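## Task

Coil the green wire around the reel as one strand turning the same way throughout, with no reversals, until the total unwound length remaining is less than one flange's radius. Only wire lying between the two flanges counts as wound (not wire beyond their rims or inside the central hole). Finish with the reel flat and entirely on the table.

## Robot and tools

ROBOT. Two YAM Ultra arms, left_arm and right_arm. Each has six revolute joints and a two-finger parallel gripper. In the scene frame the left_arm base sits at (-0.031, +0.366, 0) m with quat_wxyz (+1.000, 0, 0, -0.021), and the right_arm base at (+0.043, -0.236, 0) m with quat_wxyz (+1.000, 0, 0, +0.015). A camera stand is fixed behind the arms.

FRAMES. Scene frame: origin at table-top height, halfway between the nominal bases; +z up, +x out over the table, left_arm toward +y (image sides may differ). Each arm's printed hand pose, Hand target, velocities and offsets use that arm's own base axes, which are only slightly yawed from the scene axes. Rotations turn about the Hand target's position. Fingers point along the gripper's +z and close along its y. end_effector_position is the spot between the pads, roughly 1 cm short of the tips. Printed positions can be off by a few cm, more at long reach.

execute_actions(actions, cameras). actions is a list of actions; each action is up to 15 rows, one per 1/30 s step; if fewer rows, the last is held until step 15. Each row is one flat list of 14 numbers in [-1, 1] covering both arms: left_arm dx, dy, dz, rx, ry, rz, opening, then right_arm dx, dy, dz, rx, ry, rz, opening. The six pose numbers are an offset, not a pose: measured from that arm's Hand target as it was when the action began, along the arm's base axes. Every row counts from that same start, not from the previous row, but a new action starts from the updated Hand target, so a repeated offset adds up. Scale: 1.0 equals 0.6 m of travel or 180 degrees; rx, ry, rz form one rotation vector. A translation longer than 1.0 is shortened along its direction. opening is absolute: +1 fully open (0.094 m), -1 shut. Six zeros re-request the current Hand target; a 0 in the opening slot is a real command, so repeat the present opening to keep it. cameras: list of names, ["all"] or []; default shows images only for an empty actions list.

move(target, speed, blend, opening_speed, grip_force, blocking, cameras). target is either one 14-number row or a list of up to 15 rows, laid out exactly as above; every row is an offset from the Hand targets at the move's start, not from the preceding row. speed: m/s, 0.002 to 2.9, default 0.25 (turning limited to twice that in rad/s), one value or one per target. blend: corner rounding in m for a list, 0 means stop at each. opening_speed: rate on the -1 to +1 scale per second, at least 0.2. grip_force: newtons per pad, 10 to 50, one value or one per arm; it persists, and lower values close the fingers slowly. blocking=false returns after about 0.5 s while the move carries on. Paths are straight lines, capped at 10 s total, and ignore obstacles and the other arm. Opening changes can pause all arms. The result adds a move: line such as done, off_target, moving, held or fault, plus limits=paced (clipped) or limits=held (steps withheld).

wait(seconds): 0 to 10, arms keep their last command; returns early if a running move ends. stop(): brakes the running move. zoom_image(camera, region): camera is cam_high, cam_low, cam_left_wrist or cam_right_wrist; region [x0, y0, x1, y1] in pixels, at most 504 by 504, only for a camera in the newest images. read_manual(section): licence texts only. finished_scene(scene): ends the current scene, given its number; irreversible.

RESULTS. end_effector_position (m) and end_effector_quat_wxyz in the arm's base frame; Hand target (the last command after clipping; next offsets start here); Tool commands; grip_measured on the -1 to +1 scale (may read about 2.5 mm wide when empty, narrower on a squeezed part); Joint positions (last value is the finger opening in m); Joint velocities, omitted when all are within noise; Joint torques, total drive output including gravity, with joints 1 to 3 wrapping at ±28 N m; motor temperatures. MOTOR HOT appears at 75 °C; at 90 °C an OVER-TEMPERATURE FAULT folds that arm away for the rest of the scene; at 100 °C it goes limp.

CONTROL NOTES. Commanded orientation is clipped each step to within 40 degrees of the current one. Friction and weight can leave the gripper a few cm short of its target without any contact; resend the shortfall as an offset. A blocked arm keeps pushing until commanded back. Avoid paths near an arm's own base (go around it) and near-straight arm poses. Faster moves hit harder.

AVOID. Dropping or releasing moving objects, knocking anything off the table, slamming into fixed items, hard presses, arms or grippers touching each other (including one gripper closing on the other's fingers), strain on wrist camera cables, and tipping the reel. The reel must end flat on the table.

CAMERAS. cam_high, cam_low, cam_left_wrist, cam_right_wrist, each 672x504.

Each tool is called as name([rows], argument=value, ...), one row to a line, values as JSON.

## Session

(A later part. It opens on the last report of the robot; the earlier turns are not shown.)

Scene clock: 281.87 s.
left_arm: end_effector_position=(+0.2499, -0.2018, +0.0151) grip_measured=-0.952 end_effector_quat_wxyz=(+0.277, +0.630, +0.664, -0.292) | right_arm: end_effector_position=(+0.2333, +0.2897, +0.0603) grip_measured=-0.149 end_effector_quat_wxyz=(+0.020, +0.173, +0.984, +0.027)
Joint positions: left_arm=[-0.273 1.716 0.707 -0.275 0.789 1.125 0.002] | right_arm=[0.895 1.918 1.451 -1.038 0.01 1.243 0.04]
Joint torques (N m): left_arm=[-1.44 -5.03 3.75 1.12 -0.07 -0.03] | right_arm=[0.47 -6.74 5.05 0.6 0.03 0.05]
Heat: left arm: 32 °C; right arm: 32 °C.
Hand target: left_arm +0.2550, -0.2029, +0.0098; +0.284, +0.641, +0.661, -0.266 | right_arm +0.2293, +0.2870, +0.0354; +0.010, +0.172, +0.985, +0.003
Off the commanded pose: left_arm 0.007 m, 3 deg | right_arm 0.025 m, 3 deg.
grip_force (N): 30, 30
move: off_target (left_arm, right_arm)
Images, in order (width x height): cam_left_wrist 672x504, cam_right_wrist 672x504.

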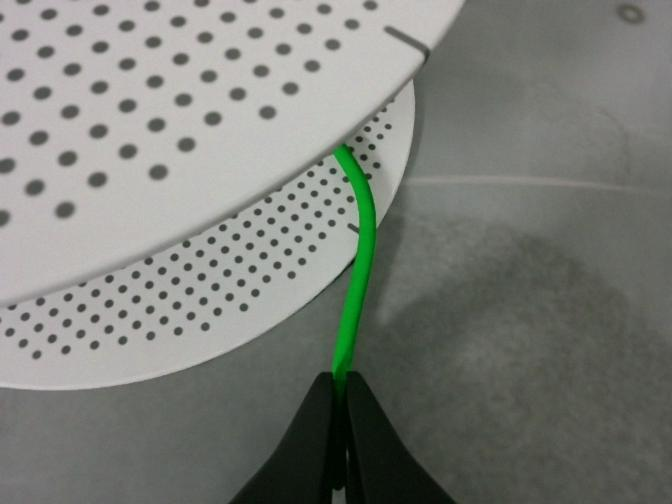

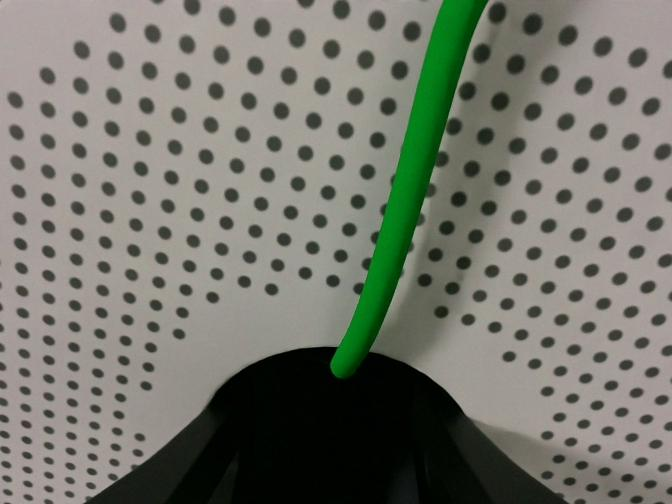

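move(target=[0.0225,-0.05,0.008,0,0,0,-1,0,0,0,0,0,0.3,-0.05], speed=0.06, cameras=["all"])

Scene clock: 291.80 s.
left_arm: end_effector_position=(+0.2542, -0.2290, +0.0165) grip_measured=-0.952 end_effector_quat_wxyz=(+0.272, +0.635, +0.663, -0.287) | right_arm: end_effector_position=(+0.2437, +0.2964, +0.0632) grip_measured=-0.104 end_effector_quat_wxyz=(+0.053, -0.269, +0.961, +0.026)
Joint positions: left_arm=[-0.37 1.74 0.746 -0.215 0.747 1.015 0.002] | right_arm=[0.889 1.913 1.452 -0.993 0.019 0.341 0.042]
Joint torques (N m): left_arm=[-0.76 -3.93 7.17 1.11 0 -0.04] | right_arm=[0.2 -6.82 4.72 0.31 -0.24 -0.51]
Heat: left arm: 32 °C; right arm: 32 °C.
Hand target: left_arm +0.2685, -0.2330, +0.0147; +0.284, +0.641, +0.661, -0.266 | right_arm +0.2293, +0.2871, +0.0355; +0.007, -0.294, +0.956, +0.007
Off the commanded pose: left_arm 0.015 m, 3 deg | right_arm 0.033 m, 6 deg.
grip_force (N): 30, 30
move: off_target (left_arm, right_arm)

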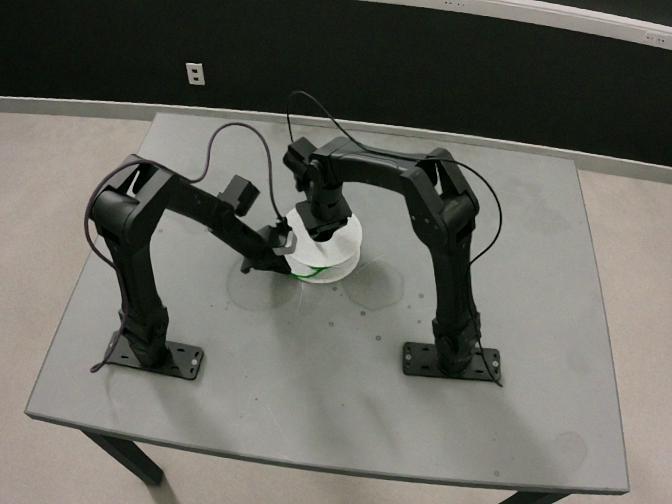

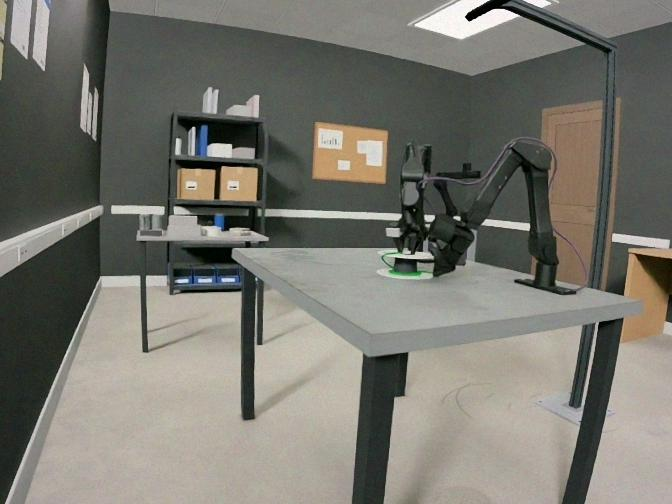

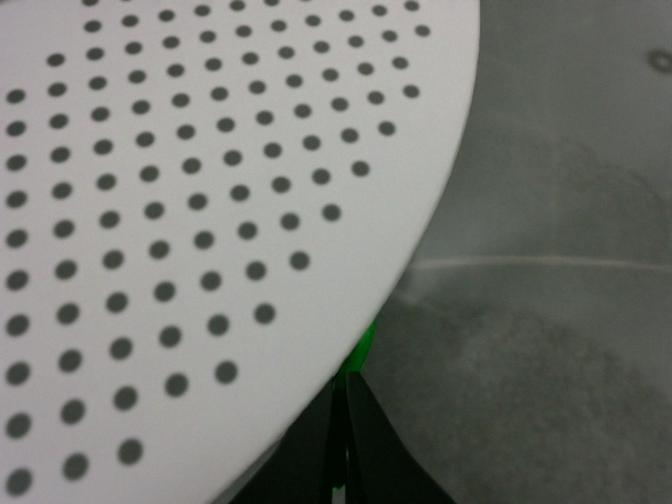

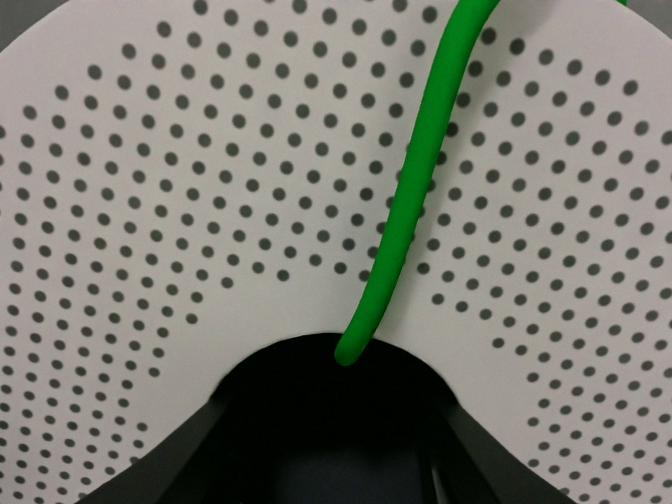

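move(target=[0.004,-0.02,0.004,0,0,0,-1,0,0,0,0,0,0.11,-0.05], speed=0.06, cameras=["cam_left_wrist","cam_right_wrist"])

Scene clock: 357.30 s.
left_arm: end_effector_position=(+0.2537, -0.2369, +0.0167) grip_measured=-0.954 end_effector_quat_wxyz=(+0.265, +0.634, +0.667, -0.288) | right_arm: end_effector_position=(+0.2497, +0.2970, +0.0646) grip_measured=-0.082 end_effector_quat_wxyz=(+0.065, -0.428, +0.901, +0.019)
Joint positions: left_arm=[-0.4 1.748 0.762 -0.213 0.731 0.975 0.002] | right_arm=[0.878 1.912 1.454 -0.978 0.02 -0.009 0.043]
Joint torques (N m): left_arm=[-1.18 -3.88 7.86 1.26 0.02 -0.08] | right_arm=[0.76 -6.78 4.86 0.15 -0.35 -0.52]
Heat: left arm: 32 °C; right arm: 32 °C.
Hand target: left_arm +0.2709, -0.2450, +0.0171; +0.284, +0.641, +0.661, -0.266 | right_arm +0.2292, +0.2869, +0.0354; +0.006, -0.454, +0.891, +0.008
Off the commanded pose: left_arm 0.019 m, 3 deg | right_arm 0.037 m, 8 deg.
grip_force (N): 30, 30
move: off_target (left_arm, right_arm)
Images, in order (width x height): cam_left_wrist 672x504, cam_right_wrist 672x504.

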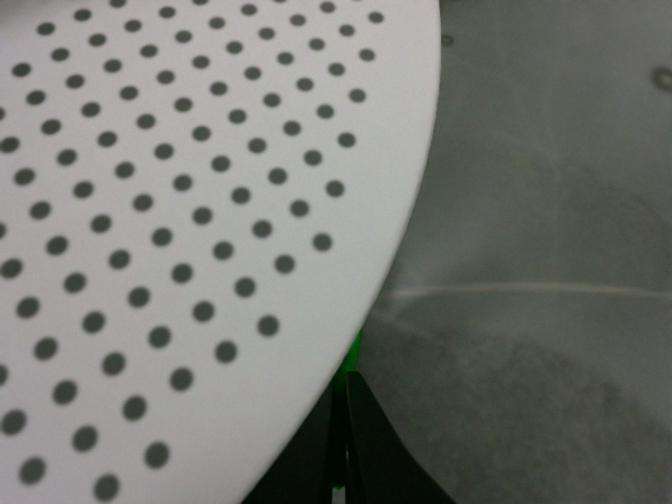

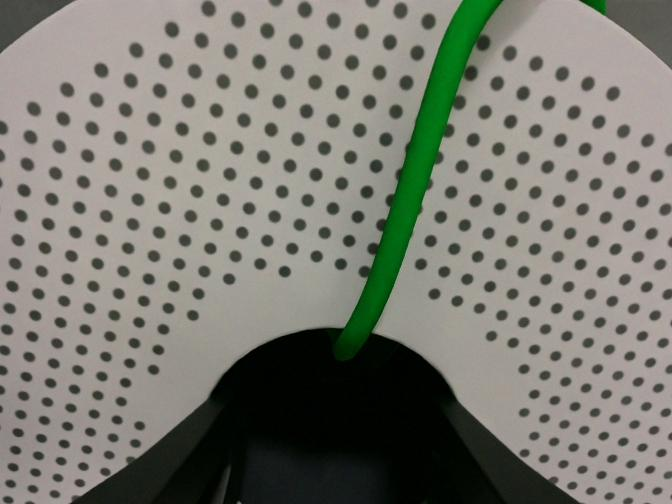

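move(target=[-0.01,0.01,-0.003,0,0,0,-0.7,0,0,0,0,0,0,-0.05], speed=0.06, opening_speed=0.7)

move([
  [-0.05,0.12,0.01,0,0,0,-0.7,0,0,0,0,0,0,-0.05],
  [-0.05,0.12,0.15,0,0,0,-0.7,0,0,0,0,0,0,-0.05],
], speed=0.12, cameras=["all"])

Scene clock: 360.73 s.
left_arm: end_effector_position=(+0.2496, -0.2367, +0.0166) grip_measured=-0.703 end_effector_quat_wxyz=(+0.259, +0.633, +0.668, -0.295) | right_arm: end_effector_position=(+0.2504, +0.2965, +0.0647) grip_measured=-0.080 end_effector_quat_wxyz=(+0.066, -0.431, +0.900, +0.017)
Joint positions: left_arm=[-0.4 1.748 0.762 -0.231 0.741 0.979 0.014] | right_arm=[0.878 1.912 1.454 -0.978 0.024 -0.018 0.043]
Joint velocities: left_arm=[-0.002 0.002 -0.002 0.007 -0.154 0.007 0] | right_arm=[within noise]
Joint torques (N m): left_arm=[-0.25 -5 5.05 1.42 -0.04 0.03] | right_arm=[0.79 -6.71 4.86 0.15 -0.35 -0.4]
Heat: left arm: 32 °C; right arm: 32 °C.
Hand target: left_arm +0.2649, -0.2390, +0.0152; +0.284, +0.641, +0.661, -0.266 | right_arm +0.2291, +0.2869, +0.0354; +0.006, -0.454, +0.891, +0.008
Off the commanded pose: left_arm 0.016 m, 5 deg | right_arm 0.037 m, 8 deg.
grip_force (N): 30, 30
move: off_target (left_arm, right_arm)

Scene clock: 363.47 s.
left_arm: end_effector_position=(+0.2296, -0.1660, +0.0929) grip_measured=-0.702 end_effector_quat_wxyz=(+0.267, +0.638, +0.670, -0.270) | right_arm: end_effector_position=(+0.2504, +0.2965, +0.0647) grip_measured=-0.080 end_effector_quat_wxyz=(+0.066, -0.434, +0.898, +0.017)
Joint positions: left_arm=[-0.175 1.426 0.823 -0.78 0.761 1.273 0.014] | right_arm=[0.878 1.912 1.454 -0.978 0.024 -0.023 0.043]
Joint torques (N m): left_arm=[0.64 -4.94 8.05 0.32 0.59 0.11] | right_arm=[0.83 -6.69 4.85 0.15 -0.35 -0.33]
Heat: left arm: 32 °C; right arm: 32 °C.
Hand target: left_arm +0.2348, -0.1670, +0.1053; +0.284, +0.641, +0.661, -0.267 | right_arm +0.2291, +0.2870, +0.0354; +0.006, -0.454, +0.891, +0.008
Off the commanded pose: left_arm 0.013 m, 2 deg | right_arm 0.037 m, 7 deg.
grip_force (N): 30, 30
move: off_target (left_arm, right_arm)

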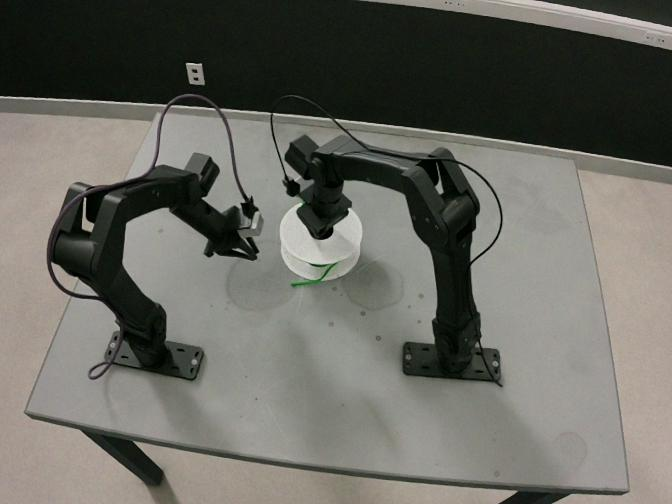

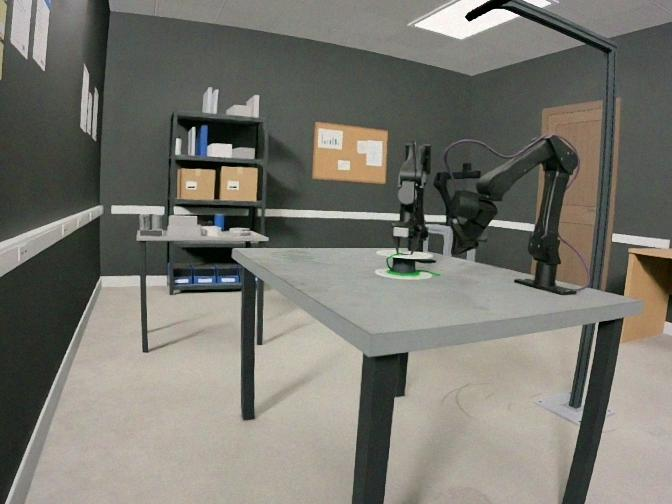

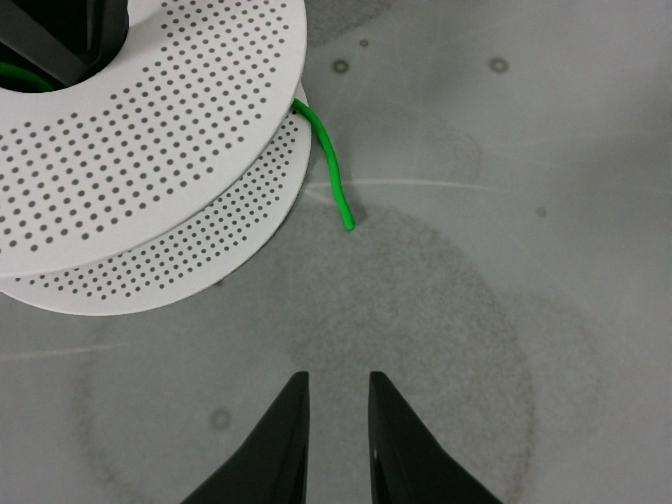

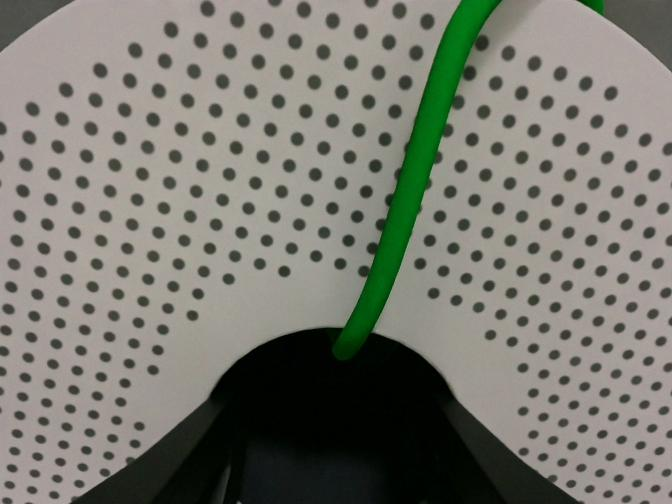

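move(target=[-0.022,-0.135,-0.1,0,0,0.083,-0.7,0,0,0,0,0,0,-0.05], speed=0.12, cameras=["cam_left_wrist"])

Scene clock: 368.10 s.
left_arm: end_effector_position=(+0.2235, -0.2454, +0.0469) grip_measured=-0.702 end_effector_quat_wxyz=(+0.315, +0.549, +0.741, -0.224) | right_arm: end_effector_position=(+0.2504, +0.2965, +0.0647) grip_measured=-0.080 end_effector_quat_wxyz=(+0.066, -0.434, +0.898, +0.017)
Joint positions: left_arm=[-0.595 1.399 0.518 -0.013 0.453 0.518 0.014] | right_arm=[0.878 1.912 1.454 -0.978 0.024 -0.023 0.043]
Joint torques (N m): left_arm=[-0.72 -2.92 5.15 1.4 0.24 -0.09] | right_arm=[0.75 -6.72 4.75 0.16 -0.33 -0.34]
Heat: left arm: 32 °C; right arm: 32 °C.
Hand target: left_arm +0.2218, -0.2479, +0.0453; +0.317, +0.550, +0.739, -0.227 | right_arm +0.2291, +0.2870, +0.0354; +0.006, -0.454, +0.891, +0.008
Off the commanded pose: left_arm 0.004 m, 0 deg | right_arm 0.037 m, 7 deg.
grip_force (N): 30, 30
move: off_target (right_arm)
Images, in order (width x height): cam_left_wrist 672x504.

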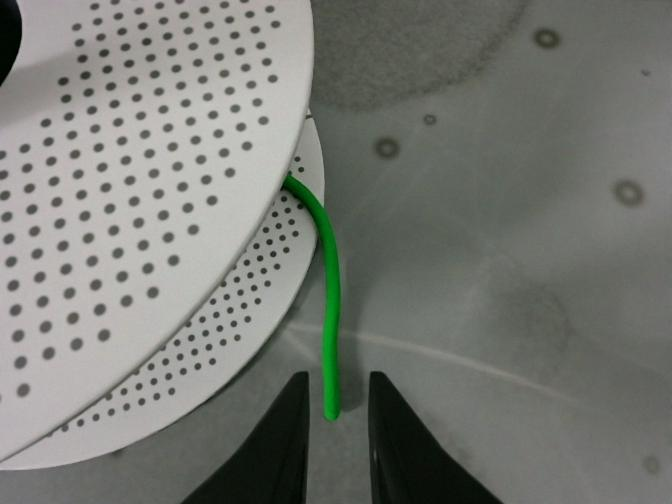

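move([
  [0,0.003,-0.063,0,0,0,-0.7,0,0,0,0,0,0,-0.05],
  [0,0.003,-0.063,0,0,0,-1,0,0,0,0,0,0,-0.05],
], speed=0.08, opening_speed=0.7, cameras=["cam_left_wrist"])

Scene clock: 371.57 s.
left_arm: end_effector_position=(+0.2264, -0.2502, +0.0170) grip_measured=-0.995 end_effector_quat_wxyz=(+0.330, +0.550, +0.732, -0.230) | right_arm: end_effector_position=(+0.2504, +0.2965, +0.0647) grip_measured=-0.080 end_effector_quat_wxyz=(+0.066, -0.434, +0.898, +0.017)
Joint positions: left_arm=[-0.595 1.538 0.442 0.236 0.467 0.517 0] | right_arm=[0.878 1.912 1.454 -0.978 0.024 -0.023 0.043]
Joint torques (N m): left_arm=[-0.12 -2.78 3.97 1.17 0.11 0] | right_arm=[0.85 -6.71 4.96 0.14 -0.36 -0.33]
Heat: left arm: 32 °C; right arm: 31 °C.
Hand target: left_arm +0.2217, -0.2461, +0.0074; +0.317, +0.550, +0.739, -0.227 | right_arm +0.2291, +0.2870, +0.0354; +0.006, -0.454, +0.891, +0.008
Off the commanded pose: left_arm 0.011 m, 2 deg | right_arm 0.037 m, 7 deg.
grip_force (N): 30, 30
move: off_target (left_arm, right_arm); target 2's new opening was sent with left_arm's hand 0.011 m and 2 deg from that target
Images, in order (width x height): cam_left_wrist 672x504.

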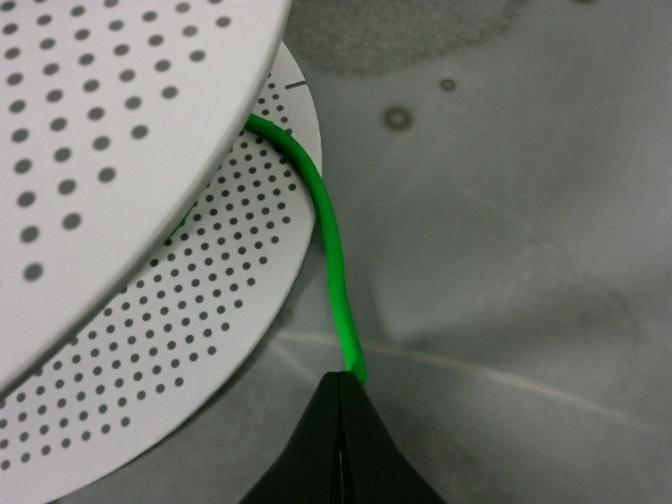

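move([
  [0,0,0,0,0,0,-0.65,0,0,0,0,0,0,-0.05],
  [-0.004,0.01,0.05,0,0,0,-0.65,0,0,0,0,0,0,-0.05],
  [-0.012,-0.022,0.05,0,0,0,-0.65,0,0,0,0,0,0,-0.05],
], speed=0.08, opening_speed=0.7, cameras=["cam_left_wrist"])

Scene clock: 375.40 s.
left_arm: end_effector_position=(+0.2067, -0.2503, +0.0281) grip_measured=-0.652 end_effector_quat_wxyz=(+0.300, +0.550, +0.747, -0.225) | right_arm: end_effector_position=(+0.2504, +0.2965, +0.0647) grip_measured=-0.080 end_effector_quat_wxyz=(+0.066, -0.434, +0.898, +0.017)
Joint positions: left_arm=[-0.657 1.426 0.464 0.057 0.416 0.467 0.016] | right_arm=[0.878 1.912 1.454 -0.978 0.024 -0.023 0.043]
Joint torques (N m): left_arm=[-0.55 -3 7.86 1.38 0.24 -0.06] | right_arm=[0.83 -6.75 4.83 0.14 -0.38 -0.34]
Heat: left arm: 32 °C; right arm: 31 °C.
Hand target: left_arm +0.2145, -0.2593, +0.0375; +0.316, +0.550, +0.739, -0.227 | right_arm +0.2291, +0.2870, +0.0354; +0.006, -0.454, +0.891, +0.008
Off the commanded pose: left_arm 0.015 m, 2 deg | right_arm 0.037 m, 7 deg.
grip_force (N): 30, 30
move: off_target (left_arm, right_arm)
Images, in order (width x height): cam_left_wrist 672x504.

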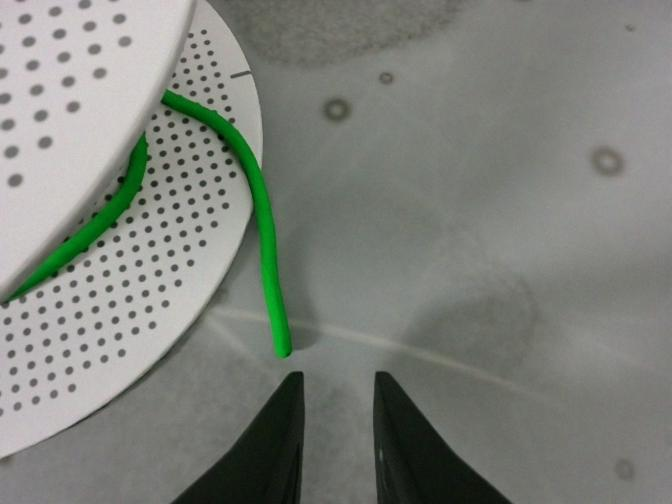

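move(target=[0.018,-0.022,0,0,0,0,-0.65,0,0,0,0,0,0,-0.05], speed=0.08, cameras=["cam_left_wrist"])

Scene clock: 377.83 s.
left_arm: end_effector_position=(+0.2182, -0.2628, +0.0286) grip_measured=-0.652 end_effector_quat_wxyz=(+0.301, +0.549, +0.747, -0.224) | right_arm: end_effector_position=(+0.2504, +0.2965, +0.0647) grip_measured=-0.080 end_effector_quat_wxyz=(+0.066, -0.434, +0.898, +0.017)
Joint positions: left_arm=[-0.671 1.494 0.522 0.074 0.406 0.454 0.016] | right_arm=[0.878 1.912 1.454 -0.978 0.024 -0.023 0.043]
Joint torques (N m): left_arm=[-0.72 -3.37 7.84 1.38 0.22 -0.04] | right_arm=[0.8 -6.68 4.9 0.15 -0.38 -0.34]
Heat: left arm: 32 °C; right arm: 31 °C.
Hand target: left_arm +0.2253, -0.2725, +0.0375; +0.317, +0.550, +0.739, -0.227 | right_arm +0.2291, +0.2870, +0.0354; +0.006, -0.454, +0.891, +0.008
Off the commanded pose: left_arm 0.015 m, 2 deg | right_arm 0.037 m, 7 deg.
grip_force (N): 30, 30
move: off_target (left_arm, right_arm)
Images, in order (width x height): cam_left_wrist 672x504.

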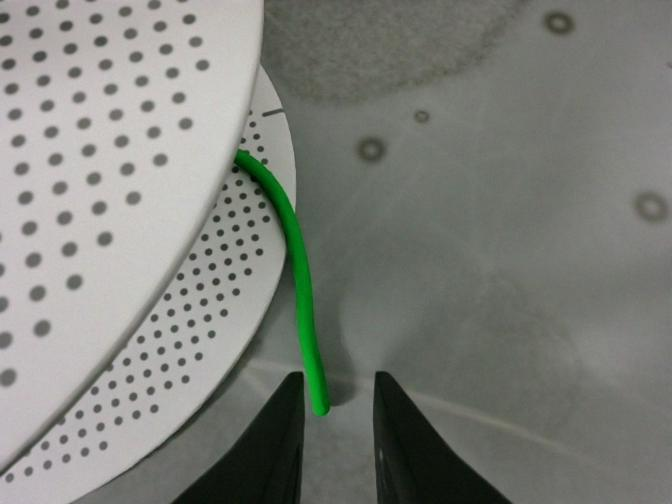

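move([
  [0.007,-0.010,-0.045,0,0,0,-0.65,0,0,0,0,0,0,-0.05],
  [0.007,-0.010,-0.045,0,0,0,-1,0,0,0,0,0,0,-0.05],
], speed=0.06, opening_speed=0.7, cameras=["cam_left_wrist"])

Scene clock: 380.53 s.
left_arm: end_effector_position=(+0.2323, -0.2790, +0.0173) grip_measured=-0.945 end_effector_quat_wxyz=(+0.328, +0.549, +0.733, -0.230) | right_arm: end_effector_position=(+0.2504, +0.2965, +0.0647) grip_measured=-0.080 end_effector_quat_wxyz=(+0.066, -0.434, +0.898, +0.017)
Joint positions: left_arm=[-0.679 1.618 0.522 0.262 0.411 0.446 0.003] | right_arm=[0.878 1.912 1.454 -0.978 0.024 -0.023 0.043]
Joint torques (N m): left_arm=[-0.73 -3.36 5.3 1.16 0.07 -0.05] | right_arm=[0.79 -6.72 4.93 0.14 -0.35 -0.34]
Heat: left arm: 31 °C; right arm: 31 °C.
Hand target: left_arm +0.2295, -0.2785, +0.0104; +0.317, +0.550, +0.739, -0.227 | right_arm +0.2291, +0.2870, +0.0354; +0.006, -0.454, +0.891, +0.008
Off the commanded pose: left_arm 0.007 m, 1 deg | right_arm 0.037 m, 7 deg.
grip_force (N): 30, 30
move: off_target (right_arm)
Images, in order (width x height): cam_left_wrist 672x504.

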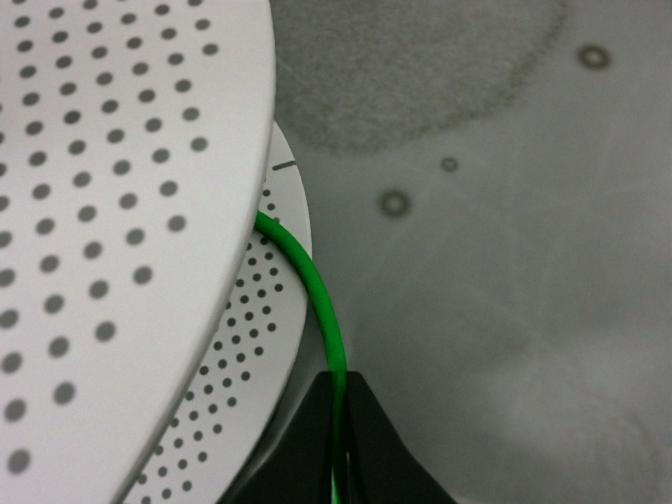

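move(target=[0.007,-0.036,0.006,0,0,0,-1,0.01,0.008,0.0,0,0,0.23,-0.05], speed=0.04, cameras=["all"])

Scene clock: 392.77 s.
left_arm: end_effector_position=(+0.2306, -0.2990, +0.0178) grip_measured=-0.950 end_effector_quat_wxyz=(+0.324, +0.554, +0.730, -0.234) | right_arm: end_effector_position=(+0.2491, +0.3077, +0.0670) grip_measured=-0.068 end_effector_quat_wxyz=(-0.068, +0.725, -0.685, -0.015)
Joint positions: left_arm=[-0.736 1.661 0.573 0.263 0.386 0.409 0.002] | right_arm=[0.878 1.936 1.496 -0.993 -0.021 -0.747 0.044]
Joint torques (N m): left_arm=[-0.46 -3.58 6.98 1.1 -0.06 -0.12] | right_arm=[0.06 -6.04 5.79 0.03 -0.04 -0.44]
Heat: left arm: 31 °C; right arm: 31 °C.
Hand target: left_arm +0.2337, -0.3001, +0.0141; +0.317, +0.550, +0.739, -0.227 | right_arm +0.2351, +0.2918, +0.0355; -0.003, +0.740, -0.673, -0.009
Off the commanded pose: left_arm 0.005 m, 2 deg | right_arm 0.038 m, 8 deg.
grip_force (N): 30, 30
move: off_target (right_arm)

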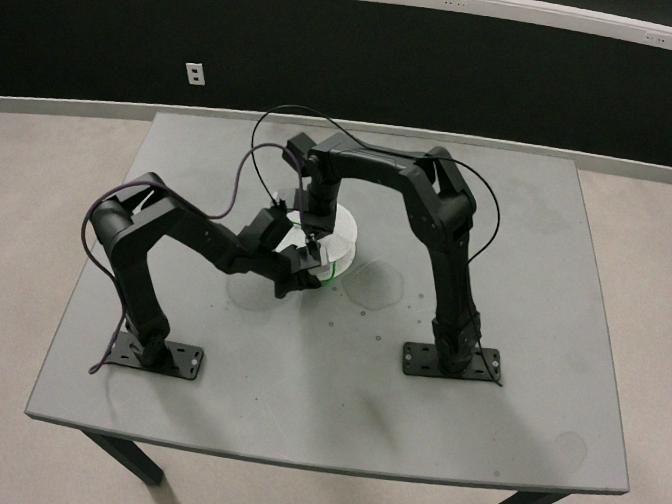

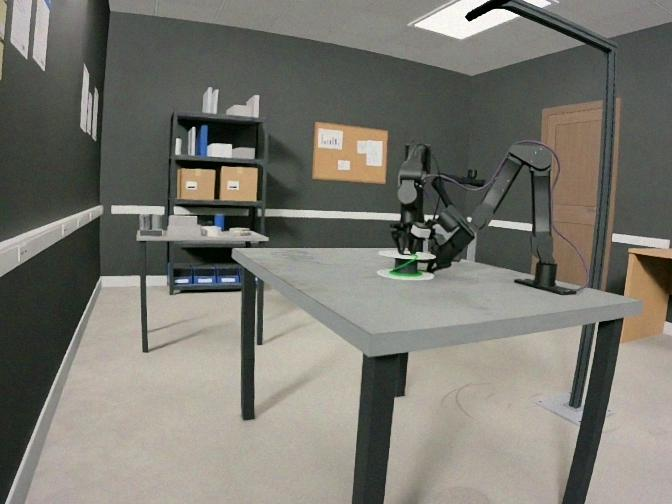

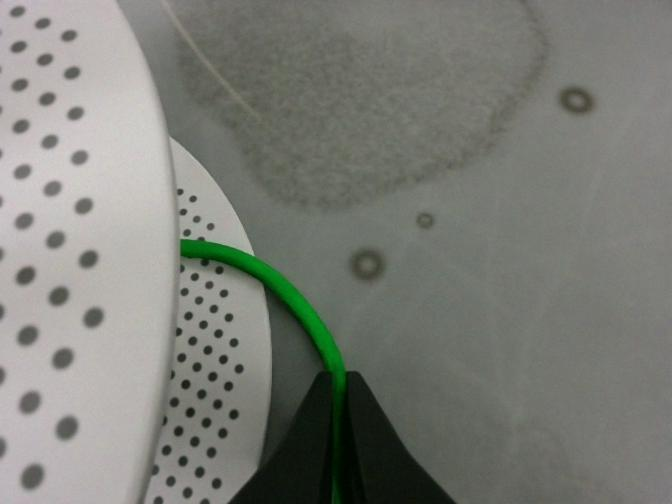

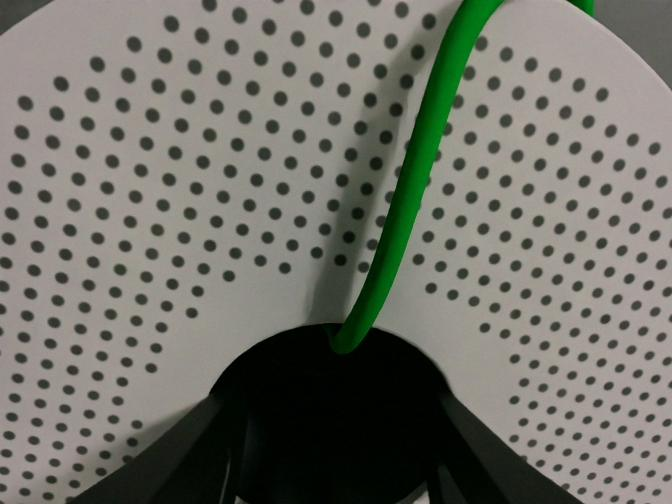

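move([
  [0,0,0,0,0,0,-1,0.01,0.012,0.02,0,0,0,-0.95],
  [0,0,0,0,0,0,-1,0.023,0.026,0.115,0,0,0,-0.95],
], speed=0.1, opening_speed=0.8, cameras=["cam_right_wrist","cam_left_wrist"])

Scene clock: 399.23 s.
left_arm: end_effector_position=(+0.2306, -0.2989, +0.0178) grip_measured=-0.950 end_effector_quat_wxyz=(+0.323, +0.552, +0.732, -0.235) | right_arm: end_effector_position=(+0.2477, +0.3060, +0.1053) grip_measured=-0.948 end_effector_quat_wxyz=(-0.008, +0.736, -0.676, -0.011)
Joint positions: left_arm=[-0.736 1.661 0.573 0.263 0.385 0.405 0.002] | right_arm=[0.878 2.032 1.795 -1.317 -0.021 -0.777 0.002]
Joint torques (N m): left_arm=[-0.44 -3.58 7.01 1.11 -0.06 -0.08] | right_arm=[-0.02 -10.44 9.33 0.11 -0.02 -0.1]
Heat: left arm: 31 °C; right arm: 31 °C.
Hand target: left_arm +0.2337, -0.3001, +0.0141; +0.317, +0.550, +0.739, -0.227 | right_arm +0.2489, +0.3074, +0.1044; -0.003, +0.740, -0.673, -0.009
Off the commanded pose: left_arm 0.005 m, 1 deg | right_arm 0.002 m, 1 deg.
grip_force (N): 30, 30
move: done
Images, in order (width x height): cam_left_wrist 672x504, cam_right_wrist 672x504.

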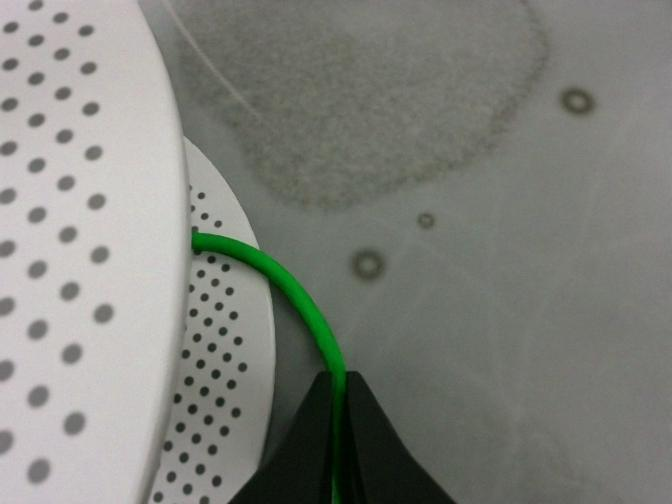

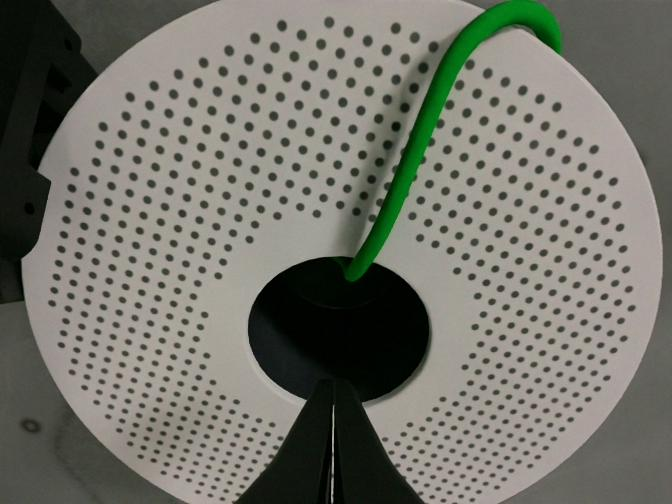

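move(target=[0,0,0,0,0,0,-1,-0.001,-0.010,0.0,0,0,-0.861,-0.95], speed=0.4, cameras=["cam_right_wrist"])

Scene clock: 405.07 s.
left_arm: end_effector_position=(+0.2306, -0.2989, +0.0178) grip_measured=-0.950 end_effector_quat_wxyz=(+0.323, +0.552, +0.732, -0.235) | right_arm: end_effector_position=(+0.2495, +0.3044, +0.1053) grip_measured=-0.948 end_effector_quat_wxyz=(+0.001, +0.496, +0.868, +0.008)
Joint positions: left_arm=[-0.736 1.661 0.573 0.263 0.385 0.405 0.002] | right_arm=[0.882 2.032 1.795 -1.317 0 1.919 0.002]
Joint torques (N m): left_arm=[-0.46 -3.58 7.01 1.1 -0.06 -0.08] | right_arm=[0.47 -11.67 7.17 0.14 0.18 0.11]
Heat: left arm: 31 °C; right arm: 33 °C.
Hand target: left_arm +0.2337, -0.3001, +0.0141; +0.317, +0.550, +0.739, -0.227 | right_arm +0.2484, +0.3013, +0.1044; +0.010, +0.497, +0.868, -0.001
Off the commanded pose: left_arm 0.005 m, 1 deg | right_arm 0.003 m, 1 deg.
grip_force (N): 30, 30
move: done
Images, in order (width x height): cam_right_wrist 672x504.

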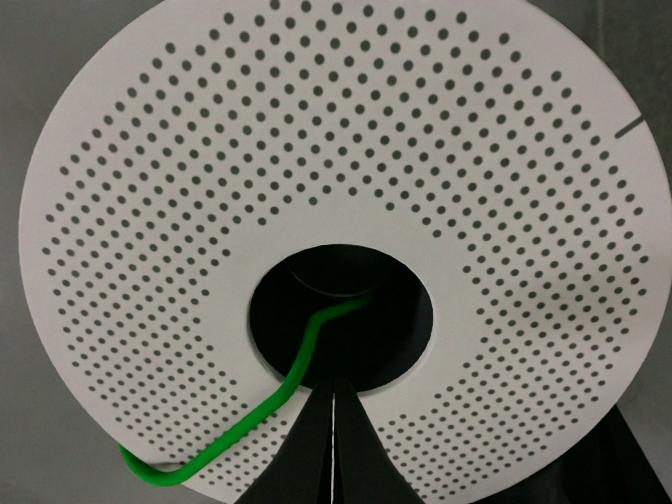

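move([
  [0,0,0,0,0,0,-1,-0.0033,-0.0138,-0.01,0,0,0,-0.95],
  [0,0,0,0,0,0,-1,-0.0033,-0.0138,-0.11,0,0,0,-0.95],
], speed=0.08, cameras=["cam_right_wrist"])

move(target=[0,0,0,0,0,0,-1,0,0,0,0,0,0,-0.05], opening_speed=0.6, cameras=["cam_right_wrist","cam_left_wrist"])

Scene clock: 409.80 s.
left_arm: end_effector_position=(+0.2306, -0.2989, +0.0178) grip_measured=-0.950 end_effector_quat_wxyz=(+0.323, +0.552, +0.732, -0.235) | right_arm: end_effector_position=(+0.2454, +0.2993, +0.0447) grip_measured=-0.948 end_effector_quat_wxyz=(+0.002, +0.496, +0.868, +0.010)
Joint positions: left_arm=[-0.736 1.661 0.573 0.263 0.385 0.404 0.002] | right_arm=[0.882 2.031 1.55 -1.07 0 1.919 0.002]
Joint torques (N m): left_arm=[-0.46 -3.59 7.01 1.1 -0.07 -0.07] | right_arm=[-0.31 -11.22 6 0.28 0.17 -0.02]
Heat: left arm: 31 °C; right arm: 34 °C.
Hand target: left_arm +0.2337, -0.3001, +0.0141; +0.317, +0.550, +0.739, -0.227 | right_arm +0.2465, +0.2931, +0.0385; +0.010, +0.497, +0.868, +0.000
Off the commanded pose: left_arm 0.005 m, 1 deg | right_arm 0.009 m, 2 deg.
grip_force (N): 30, 30
move: done
Images, in order (width x height): cam_right_wrist 672x504.

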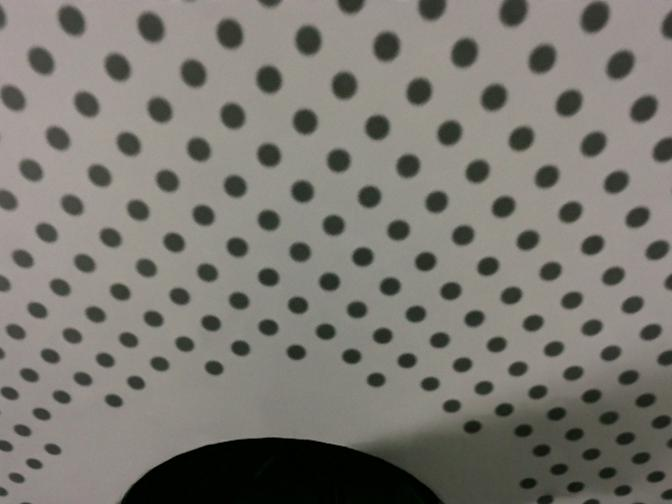

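Scene clock: 411.50 s.
left_arm: end_effector_position=(+0.2306, -0.2989, +0.0178) grip_measured=-0.950 end_effector_quat_wxyz=(+0.323, +0.552, +0.732, -0.235) | right_arm: end_effector_position=(+0.2499, +0.3032, +0.0588) grip_measured=-0.203 end_effector_quat_wxyz=(+0.009, +0.495, +0.868, +0.033)
Joint positions: left_arm=[-0.736 1.661 0.573 0.263 0.385 0.404 0.002] | right_arm=[0.882 1.997 1.556 -1.062 0.006 1.918 0.037]
Joint torques (N m): left_arm=[-0.46 -3.6 7.01 1.1 -0.06 -0.07] | right_arm=[-0.39 -8.49 5.5 0.32 0.12 0.02]
Heat: left arm: 31 °C; right arm: 34 °C.
Hand target: left_arm +0.2337, -0.3001, +0.0141; +0.317, +0.550, +0.739, -0.227 | right_arm +0.2465, +0.2931, +0.0384; +0.010, +0.497, +0.868, +0.000
Off the commanded pose: left_arm 0.005 m, 1 deg | right_arm 0.023 m, 4 deg.
grip_force (N): 30, 30
move: off_target (right_arm)
Images, in order (width x height): cam_left_wrist 672x504, cam_right_wrist 672x504.

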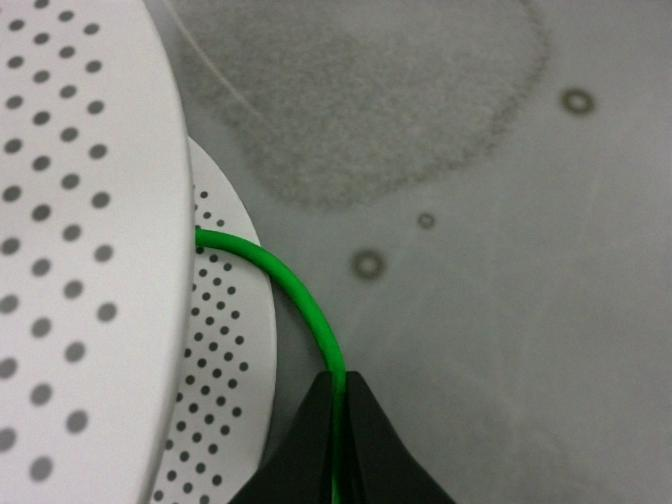

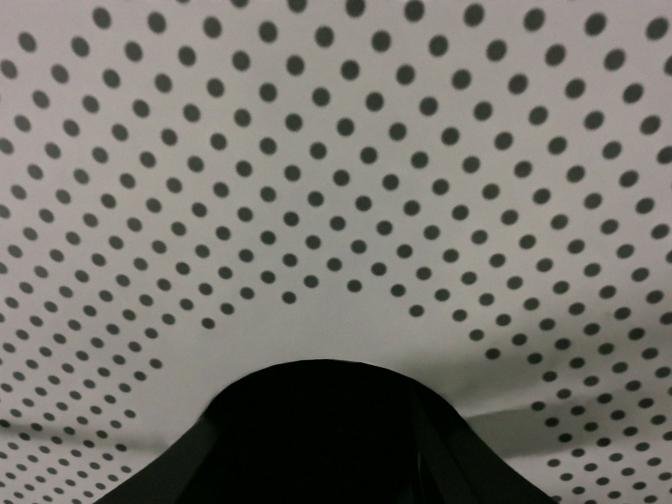

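move(target=[0.02,-0.022,0.005,0,0,0,-1,0.004,0.01,0,0,0,0.32,-0.05], speed=0.06, cameras=["cam_right_wrist","cam_left_wrist"])

Scene clock: 421.53 s.
left_arm: end_effector_position=(+0.2368, -0.3112, +0.0181) grip_measured=-0.951 end_effector_quat_wxyz=(+0.313, +0.555, +0.733, -0.240) | right_arm: end_effector_position=(+0.2563, +0.3014, +0.0621) grip_measured=-0.157 end_effector_quat_wxyz=(+0.037, +0.034, +0.998, +0.022)
Joint positions: left_arm=[-0.745 1.708 0.643 0.224 0.393 0.399 0.002] | right_arm=[0.878 1.993 1.563 -1.061 0.032 0.946 0.04]
Joint torques (N m): left_arm=[-0.12 -4 7.54 1.21 -0.19 -0.06] | right_arm=[-0.16 -7.66 5.75 0.45 -0.23 -0.38]
Heat: left arm: 31 °C; right arm: 33 °C.
Hand target: left_arm +0.2457, -0.3132, +0.0170; +0.317, +0.550, +0.739, -0.227 | right_arm +0.2488, +0.2991, +0.0384; +0.009, +0.017, +1.000, +0.004
Off the commanded pose: left_arm 0.009 m, 2 deg | right_arm 0.025 m, 4 deg.
grip_force (N): 30, 30
move: off_target (right_arm)
Images, in order (width x height): cam_left_wrist 672x504, cam_right_wrist 672x504.

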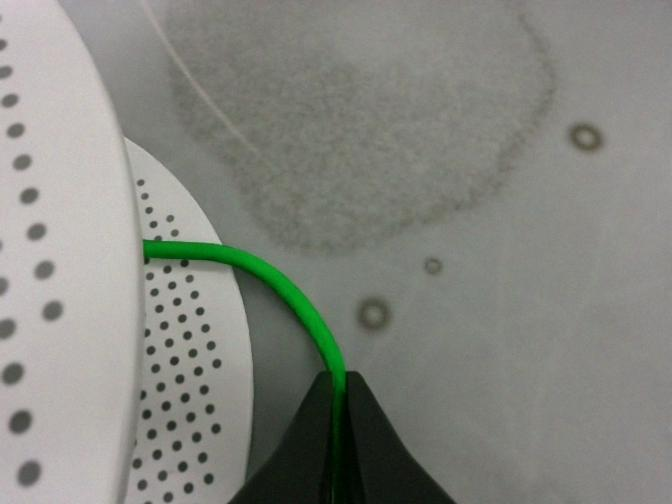

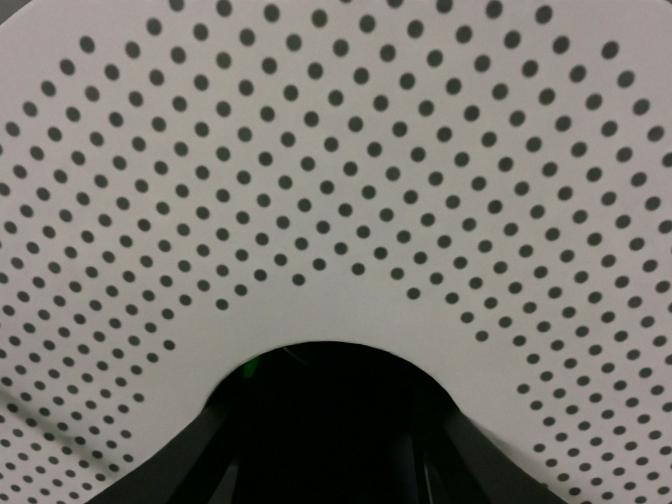

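move(target=[0.018,-0.018,0.005,0,0,0,-1,0.004,0.006,0,0,0,0.33,-0.05], speed=0.06, cameras=["cam_right_wrist","cam_left_wrist"])

Scene clock: 432.10 s.
left_arm: end_effector_position=(+0.2469, -0.3207, +0.0186) grip_measured=-0.951 end_effector_quat_wxyz=(+0.309, +0.550, +0.739, -0.235) | right_arm: end_effector_position=(+0.2730, +0.3063, +0.0682) grip_measured=-0.073 end_effector_quat_wxyz=(+0.071, -0.449, +0.891, +0.004)
Joint positions: left_arm=[-0.754 1.748 0.707 0.193 0.373 0.384 0.002] | right_arm=[0.861 1.993 1.581 -1.024 0.048 -0.075 0.044]
Joint torques (N m): left_arm=[0.43 -4.4 7.99 1.23 0.02 0.08] | right_arm=[0.66 -6.78 6.46 0.07 -0.62 -0.6]
Heat: left arm: 31 °C; right arm: 33 °C.
Hand target: left_arm +0.2564, -0.3241, +0.0200; +0.316, +0.550, +0.739, -0.227 | right_arm +0.2513, +0.3027, +0.0384; +0.006, -0.480, +0.877, +0.008
Off the commanded pose: left_arm 0.010 m, 1 deg | right_arm 0.037 m, 9 deg.
grip_force (N): 30, 30
move: off_target (right_arm)
Images, in order (width x height): cam_left_wrist 672x504, cam_right_wrist 672x504.

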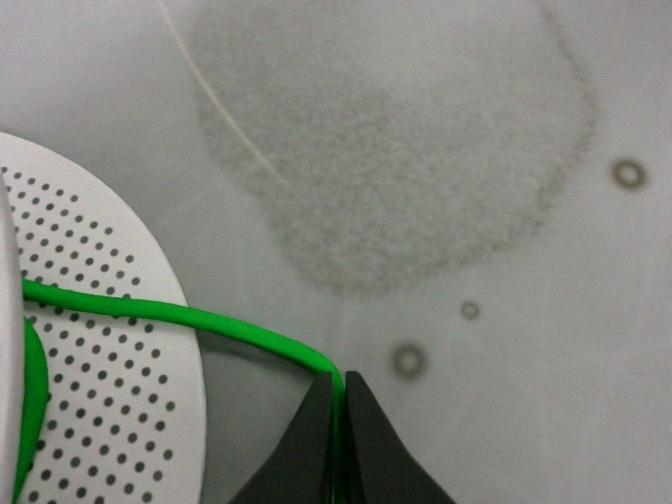

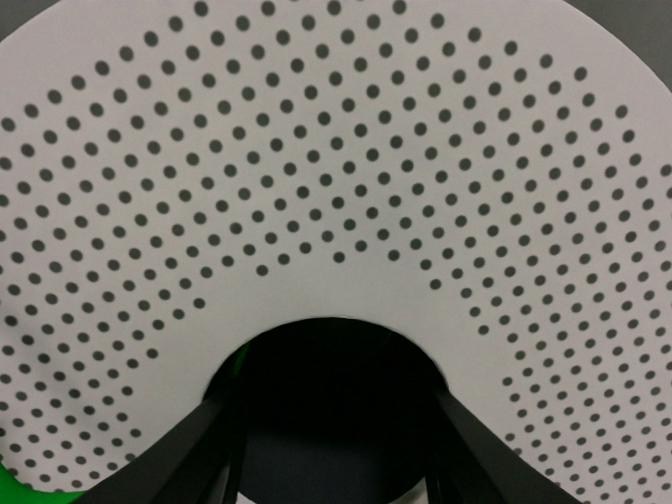

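execute_actions(actions=[])

zoom_image(camera="cam_high", region=[240, 170, 420, 310])

zoom_image(camera="cam_low", region=[350, 220, 480, 300])

Scene clock: 433.43 s.
left_arm: end_effector_position=(+0.2469, -0.3207, +0.0186) grip_measured=-0.951 end_effector_quat_wxyz=(+0.309, +0.550, +0.739, -0.235) | right_arm: end_effector_position=(+0.2730, +0.3063, +0.0682) grip_measured=-0.073 end_effector_quat_wxyz=(+0.071, -0.449, +0.891, +0.004)
Joint positions: left_arm=[-0.754 1.748 0.707 0.193 0.373 0.384 0.002] | right_arm=[0.861 1.993 1.581 -1.024 0.048 -0.075 0.044]
Joint velocities: within noise
Joint torques (N m): left_arm=[0.42 -4.38 7.97 1.24 0.02 0.07] | right_arm=[0.54 -6.87 6.41 0.11 -0.62 -0.64]
Motor temperatures (°C): left_arm=[27 31 31 27 23 24 26] | right_arm=[22 33 26 26 23 25 26]
Heat: left arm: 31 °C; right arm: 33 °C.
Hand target: left_arm +0.2564, -0.3241, +0.0200; +0.316, +0.550, +0.739, -0.227 | right_arm +0.2513, +0.3027, +0.0384; +0.006, -0.480, +0.877, +0.008
Tool commands: left_gripper/opening=-1.0 right_gripper/opening=-0.05
Off the commanded pose: left_arm 0.010 m, 1 deg | right_arm 0.037 m, 9 deg.
grip_force (N): 30, 30

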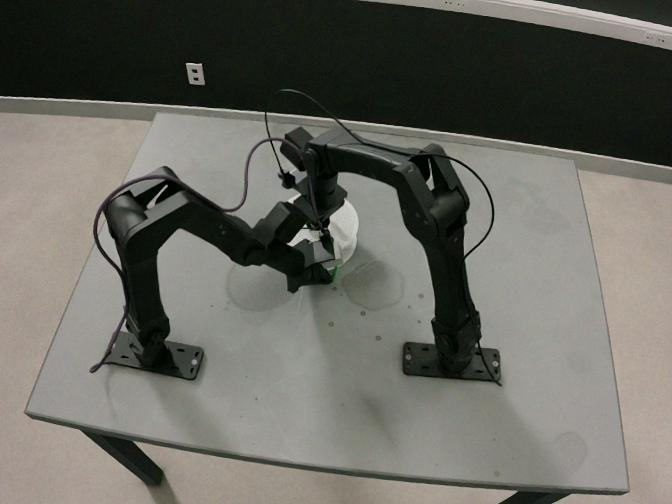

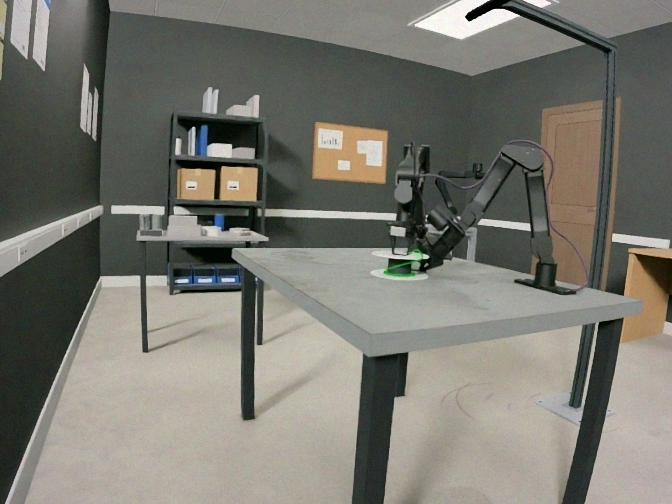

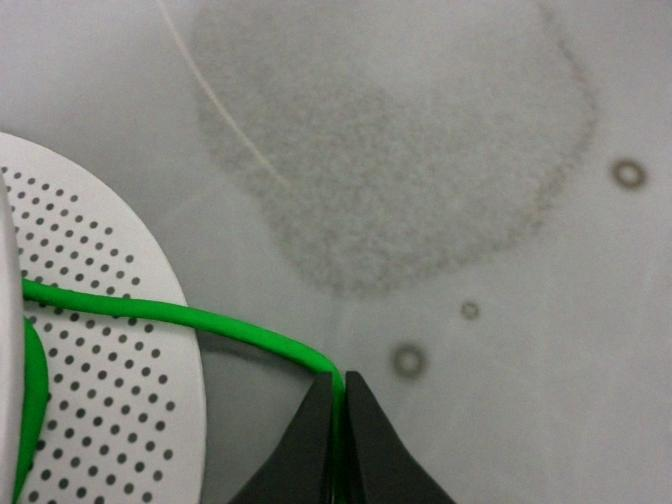

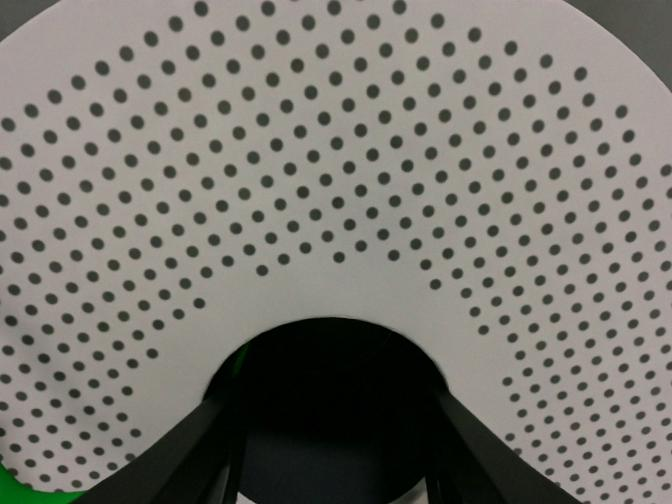

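Scaled by 2.800 from the camera's 672x504 image, which has a finer 960x720 frame.

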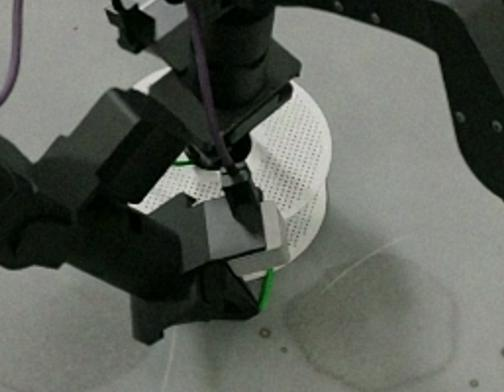

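Scaled by 3.877 from the camera's 672x504 image, which has a finer 960x720 frame.

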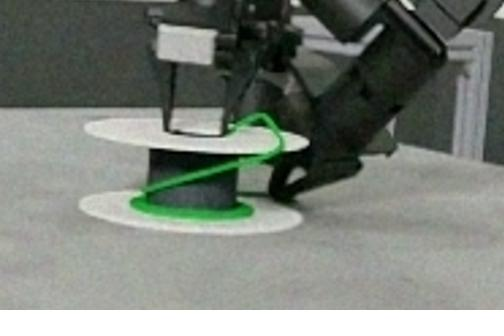

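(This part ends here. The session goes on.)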